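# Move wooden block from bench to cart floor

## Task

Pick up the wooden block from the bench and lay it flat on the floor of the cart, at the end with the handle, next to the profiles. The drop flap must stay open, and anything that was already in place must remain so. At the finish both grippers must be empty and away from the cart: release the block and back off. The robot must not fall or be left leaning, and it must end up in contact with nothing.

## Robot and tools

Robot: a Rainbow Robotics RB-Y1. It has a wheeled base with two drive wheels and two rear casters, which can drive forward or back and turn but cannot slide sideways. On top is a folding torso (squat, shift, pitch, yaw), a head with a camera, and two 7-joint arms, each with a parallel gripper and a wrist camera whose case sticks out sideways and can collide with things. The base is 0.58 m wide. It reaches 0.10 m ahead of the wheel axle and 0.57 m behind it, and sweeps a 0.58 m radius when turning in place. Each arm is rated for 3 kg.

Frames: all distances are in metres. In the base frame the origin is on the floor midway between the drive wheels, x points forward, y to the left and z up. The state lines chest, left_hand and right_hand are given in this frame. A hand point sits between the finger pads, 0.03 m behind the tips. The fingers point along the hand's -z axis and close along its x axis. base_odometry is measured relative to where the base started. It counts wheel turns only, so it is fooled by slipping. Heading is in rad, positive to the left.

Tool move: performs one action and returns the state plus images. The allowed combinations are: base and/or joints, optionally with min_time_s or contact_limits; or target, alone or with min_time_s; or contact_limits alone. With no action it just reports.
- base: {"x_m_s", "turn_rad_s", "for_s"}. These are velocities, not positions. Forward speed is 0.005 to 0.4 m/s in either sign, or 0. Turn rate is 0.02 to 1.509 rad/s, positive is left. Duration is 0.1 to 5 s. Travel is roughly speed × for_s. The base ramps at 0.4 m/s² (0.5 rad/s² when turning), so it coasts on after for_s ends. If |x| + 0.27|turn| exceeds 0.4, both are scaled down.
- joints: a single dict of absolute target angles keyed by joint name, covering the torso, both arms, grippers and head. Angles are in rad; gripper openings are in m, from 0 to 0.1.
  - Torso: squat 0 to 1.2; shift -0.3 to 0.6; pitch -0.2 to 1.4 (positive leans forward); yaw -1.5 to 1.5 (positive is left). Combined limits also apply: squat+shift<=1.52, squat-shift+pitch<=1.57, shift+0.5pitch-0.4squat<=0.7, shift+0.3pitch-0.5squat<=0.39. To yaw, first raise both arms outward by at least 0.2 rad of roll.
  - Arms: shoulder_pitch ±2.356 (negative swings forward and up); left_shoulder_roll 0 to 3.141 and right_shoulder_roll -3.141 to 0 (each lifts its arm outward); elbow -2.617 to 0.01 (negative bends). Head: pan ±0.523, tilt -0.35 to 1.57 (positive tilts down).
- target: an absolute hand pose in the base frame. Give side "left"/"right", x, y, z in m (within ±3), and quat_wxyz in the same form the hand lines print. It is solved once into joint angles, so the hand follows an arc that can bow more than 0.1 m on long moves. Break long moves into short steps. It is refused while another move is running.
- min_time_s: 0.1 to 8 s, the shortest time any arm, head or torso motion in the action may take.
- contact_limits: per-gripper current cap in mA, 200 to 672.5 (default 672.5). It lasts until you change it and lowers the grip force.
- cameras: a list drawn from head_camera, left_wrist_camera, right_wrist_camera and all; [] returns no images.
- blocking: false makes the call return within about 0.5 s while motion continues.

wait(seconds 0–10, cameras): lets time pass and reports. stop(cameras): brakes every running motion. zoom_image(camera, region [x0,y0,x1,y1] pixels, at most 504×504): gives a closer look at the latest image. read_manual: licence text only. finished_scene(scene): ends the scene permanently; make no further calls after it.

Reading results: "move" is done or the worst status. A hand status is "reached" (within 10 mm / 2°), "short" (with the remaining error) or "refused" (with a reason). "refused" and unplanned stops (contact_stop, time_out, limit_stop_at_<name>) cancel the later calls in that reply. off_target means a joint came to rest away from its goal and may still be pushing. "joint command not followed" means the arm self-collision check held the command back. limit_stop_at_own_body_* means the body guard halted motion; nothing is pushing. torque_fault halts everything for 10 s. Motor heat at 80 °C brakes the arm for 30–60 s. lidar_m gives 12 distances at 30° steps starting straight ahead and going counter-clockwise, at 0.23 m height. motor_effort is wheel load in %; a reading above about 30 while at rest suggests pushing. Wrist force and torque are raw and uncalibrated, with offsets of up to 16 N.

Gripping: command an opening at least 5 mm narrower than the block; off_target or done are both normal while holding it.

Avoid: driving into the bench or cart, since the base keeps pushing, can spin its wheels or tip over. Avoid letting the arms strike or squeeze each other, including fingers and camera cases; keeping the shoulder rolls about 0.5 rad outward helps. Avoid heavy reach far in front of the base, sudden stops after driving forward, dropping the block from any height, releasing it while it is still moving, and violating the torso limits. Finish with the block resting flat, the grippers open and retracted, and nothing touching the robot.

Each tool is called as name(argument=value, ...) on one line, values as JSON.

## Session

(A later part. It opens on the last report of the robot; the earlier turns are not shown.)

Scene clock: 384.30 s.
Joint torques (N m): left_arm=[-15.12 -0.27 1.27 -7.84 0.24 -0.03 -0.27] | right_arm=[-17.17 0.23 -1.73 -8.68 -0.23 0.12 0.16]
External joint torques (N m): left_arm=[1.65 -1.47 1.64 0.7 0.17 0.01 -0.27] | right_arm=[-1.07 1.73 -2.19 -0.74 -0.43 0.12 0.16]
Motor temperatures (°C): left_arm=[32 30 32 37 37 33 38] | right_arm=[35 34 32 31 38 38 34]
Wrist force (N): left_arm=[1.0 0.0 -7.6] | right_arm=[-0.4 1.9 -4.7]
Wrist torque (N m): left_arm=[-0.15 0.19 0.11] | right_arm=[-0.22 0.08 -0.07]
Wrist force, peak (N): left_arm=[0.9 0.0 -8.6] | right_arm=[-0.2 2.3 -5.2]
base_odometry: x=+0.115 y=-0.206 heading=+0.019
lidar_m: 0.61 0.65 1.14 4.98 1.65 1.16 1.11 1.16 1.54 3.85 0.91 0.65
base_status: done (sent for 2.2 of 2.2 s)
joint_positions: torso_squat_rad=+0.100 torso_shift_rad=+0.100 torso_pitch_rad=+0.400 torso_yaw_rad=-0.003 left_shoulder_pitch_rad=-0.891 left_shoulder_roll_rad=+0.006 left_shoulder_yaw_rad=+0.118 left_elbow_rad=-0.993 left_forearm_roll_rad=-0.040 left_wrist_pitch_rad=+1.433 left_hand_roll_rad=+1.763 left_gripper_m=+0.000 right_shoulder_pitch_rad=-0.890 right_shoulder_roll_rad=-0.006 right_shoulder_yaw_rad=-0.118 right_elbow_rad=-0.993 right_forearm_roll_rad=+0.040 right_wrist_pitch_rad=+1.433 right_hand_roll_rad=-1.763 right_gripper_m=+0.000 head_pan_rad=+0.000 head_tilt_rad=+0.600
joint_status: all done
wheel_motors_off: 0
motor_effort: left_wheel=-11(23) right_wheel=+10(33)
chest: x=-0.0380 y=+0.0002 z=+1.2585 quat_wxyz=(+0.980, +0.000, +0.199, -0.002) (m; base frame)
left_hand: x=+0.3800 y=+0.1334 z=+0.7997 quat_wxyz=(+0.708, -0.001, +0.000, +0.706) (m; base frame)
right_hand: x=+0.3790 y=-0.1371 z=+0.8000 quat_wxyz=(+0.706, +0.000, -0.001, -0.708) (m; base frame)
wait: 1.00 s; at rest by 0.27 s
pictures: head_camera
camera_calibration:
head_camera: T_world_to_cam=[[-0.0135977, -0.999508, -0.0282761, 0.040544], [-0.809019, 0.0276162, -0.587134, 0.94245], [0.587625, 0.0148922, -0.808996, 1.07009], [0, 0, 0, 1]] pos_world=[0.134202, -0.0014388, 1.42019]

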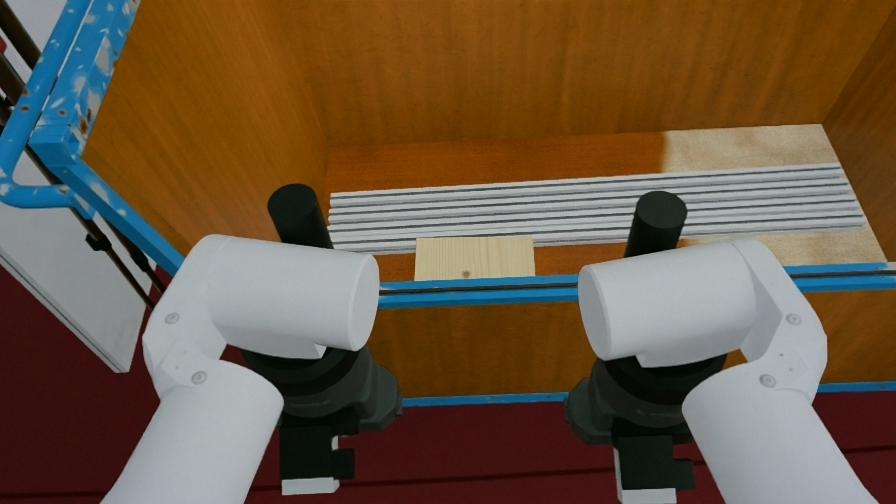

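finished_scene(scene=1)

The scene is finished: the task was done.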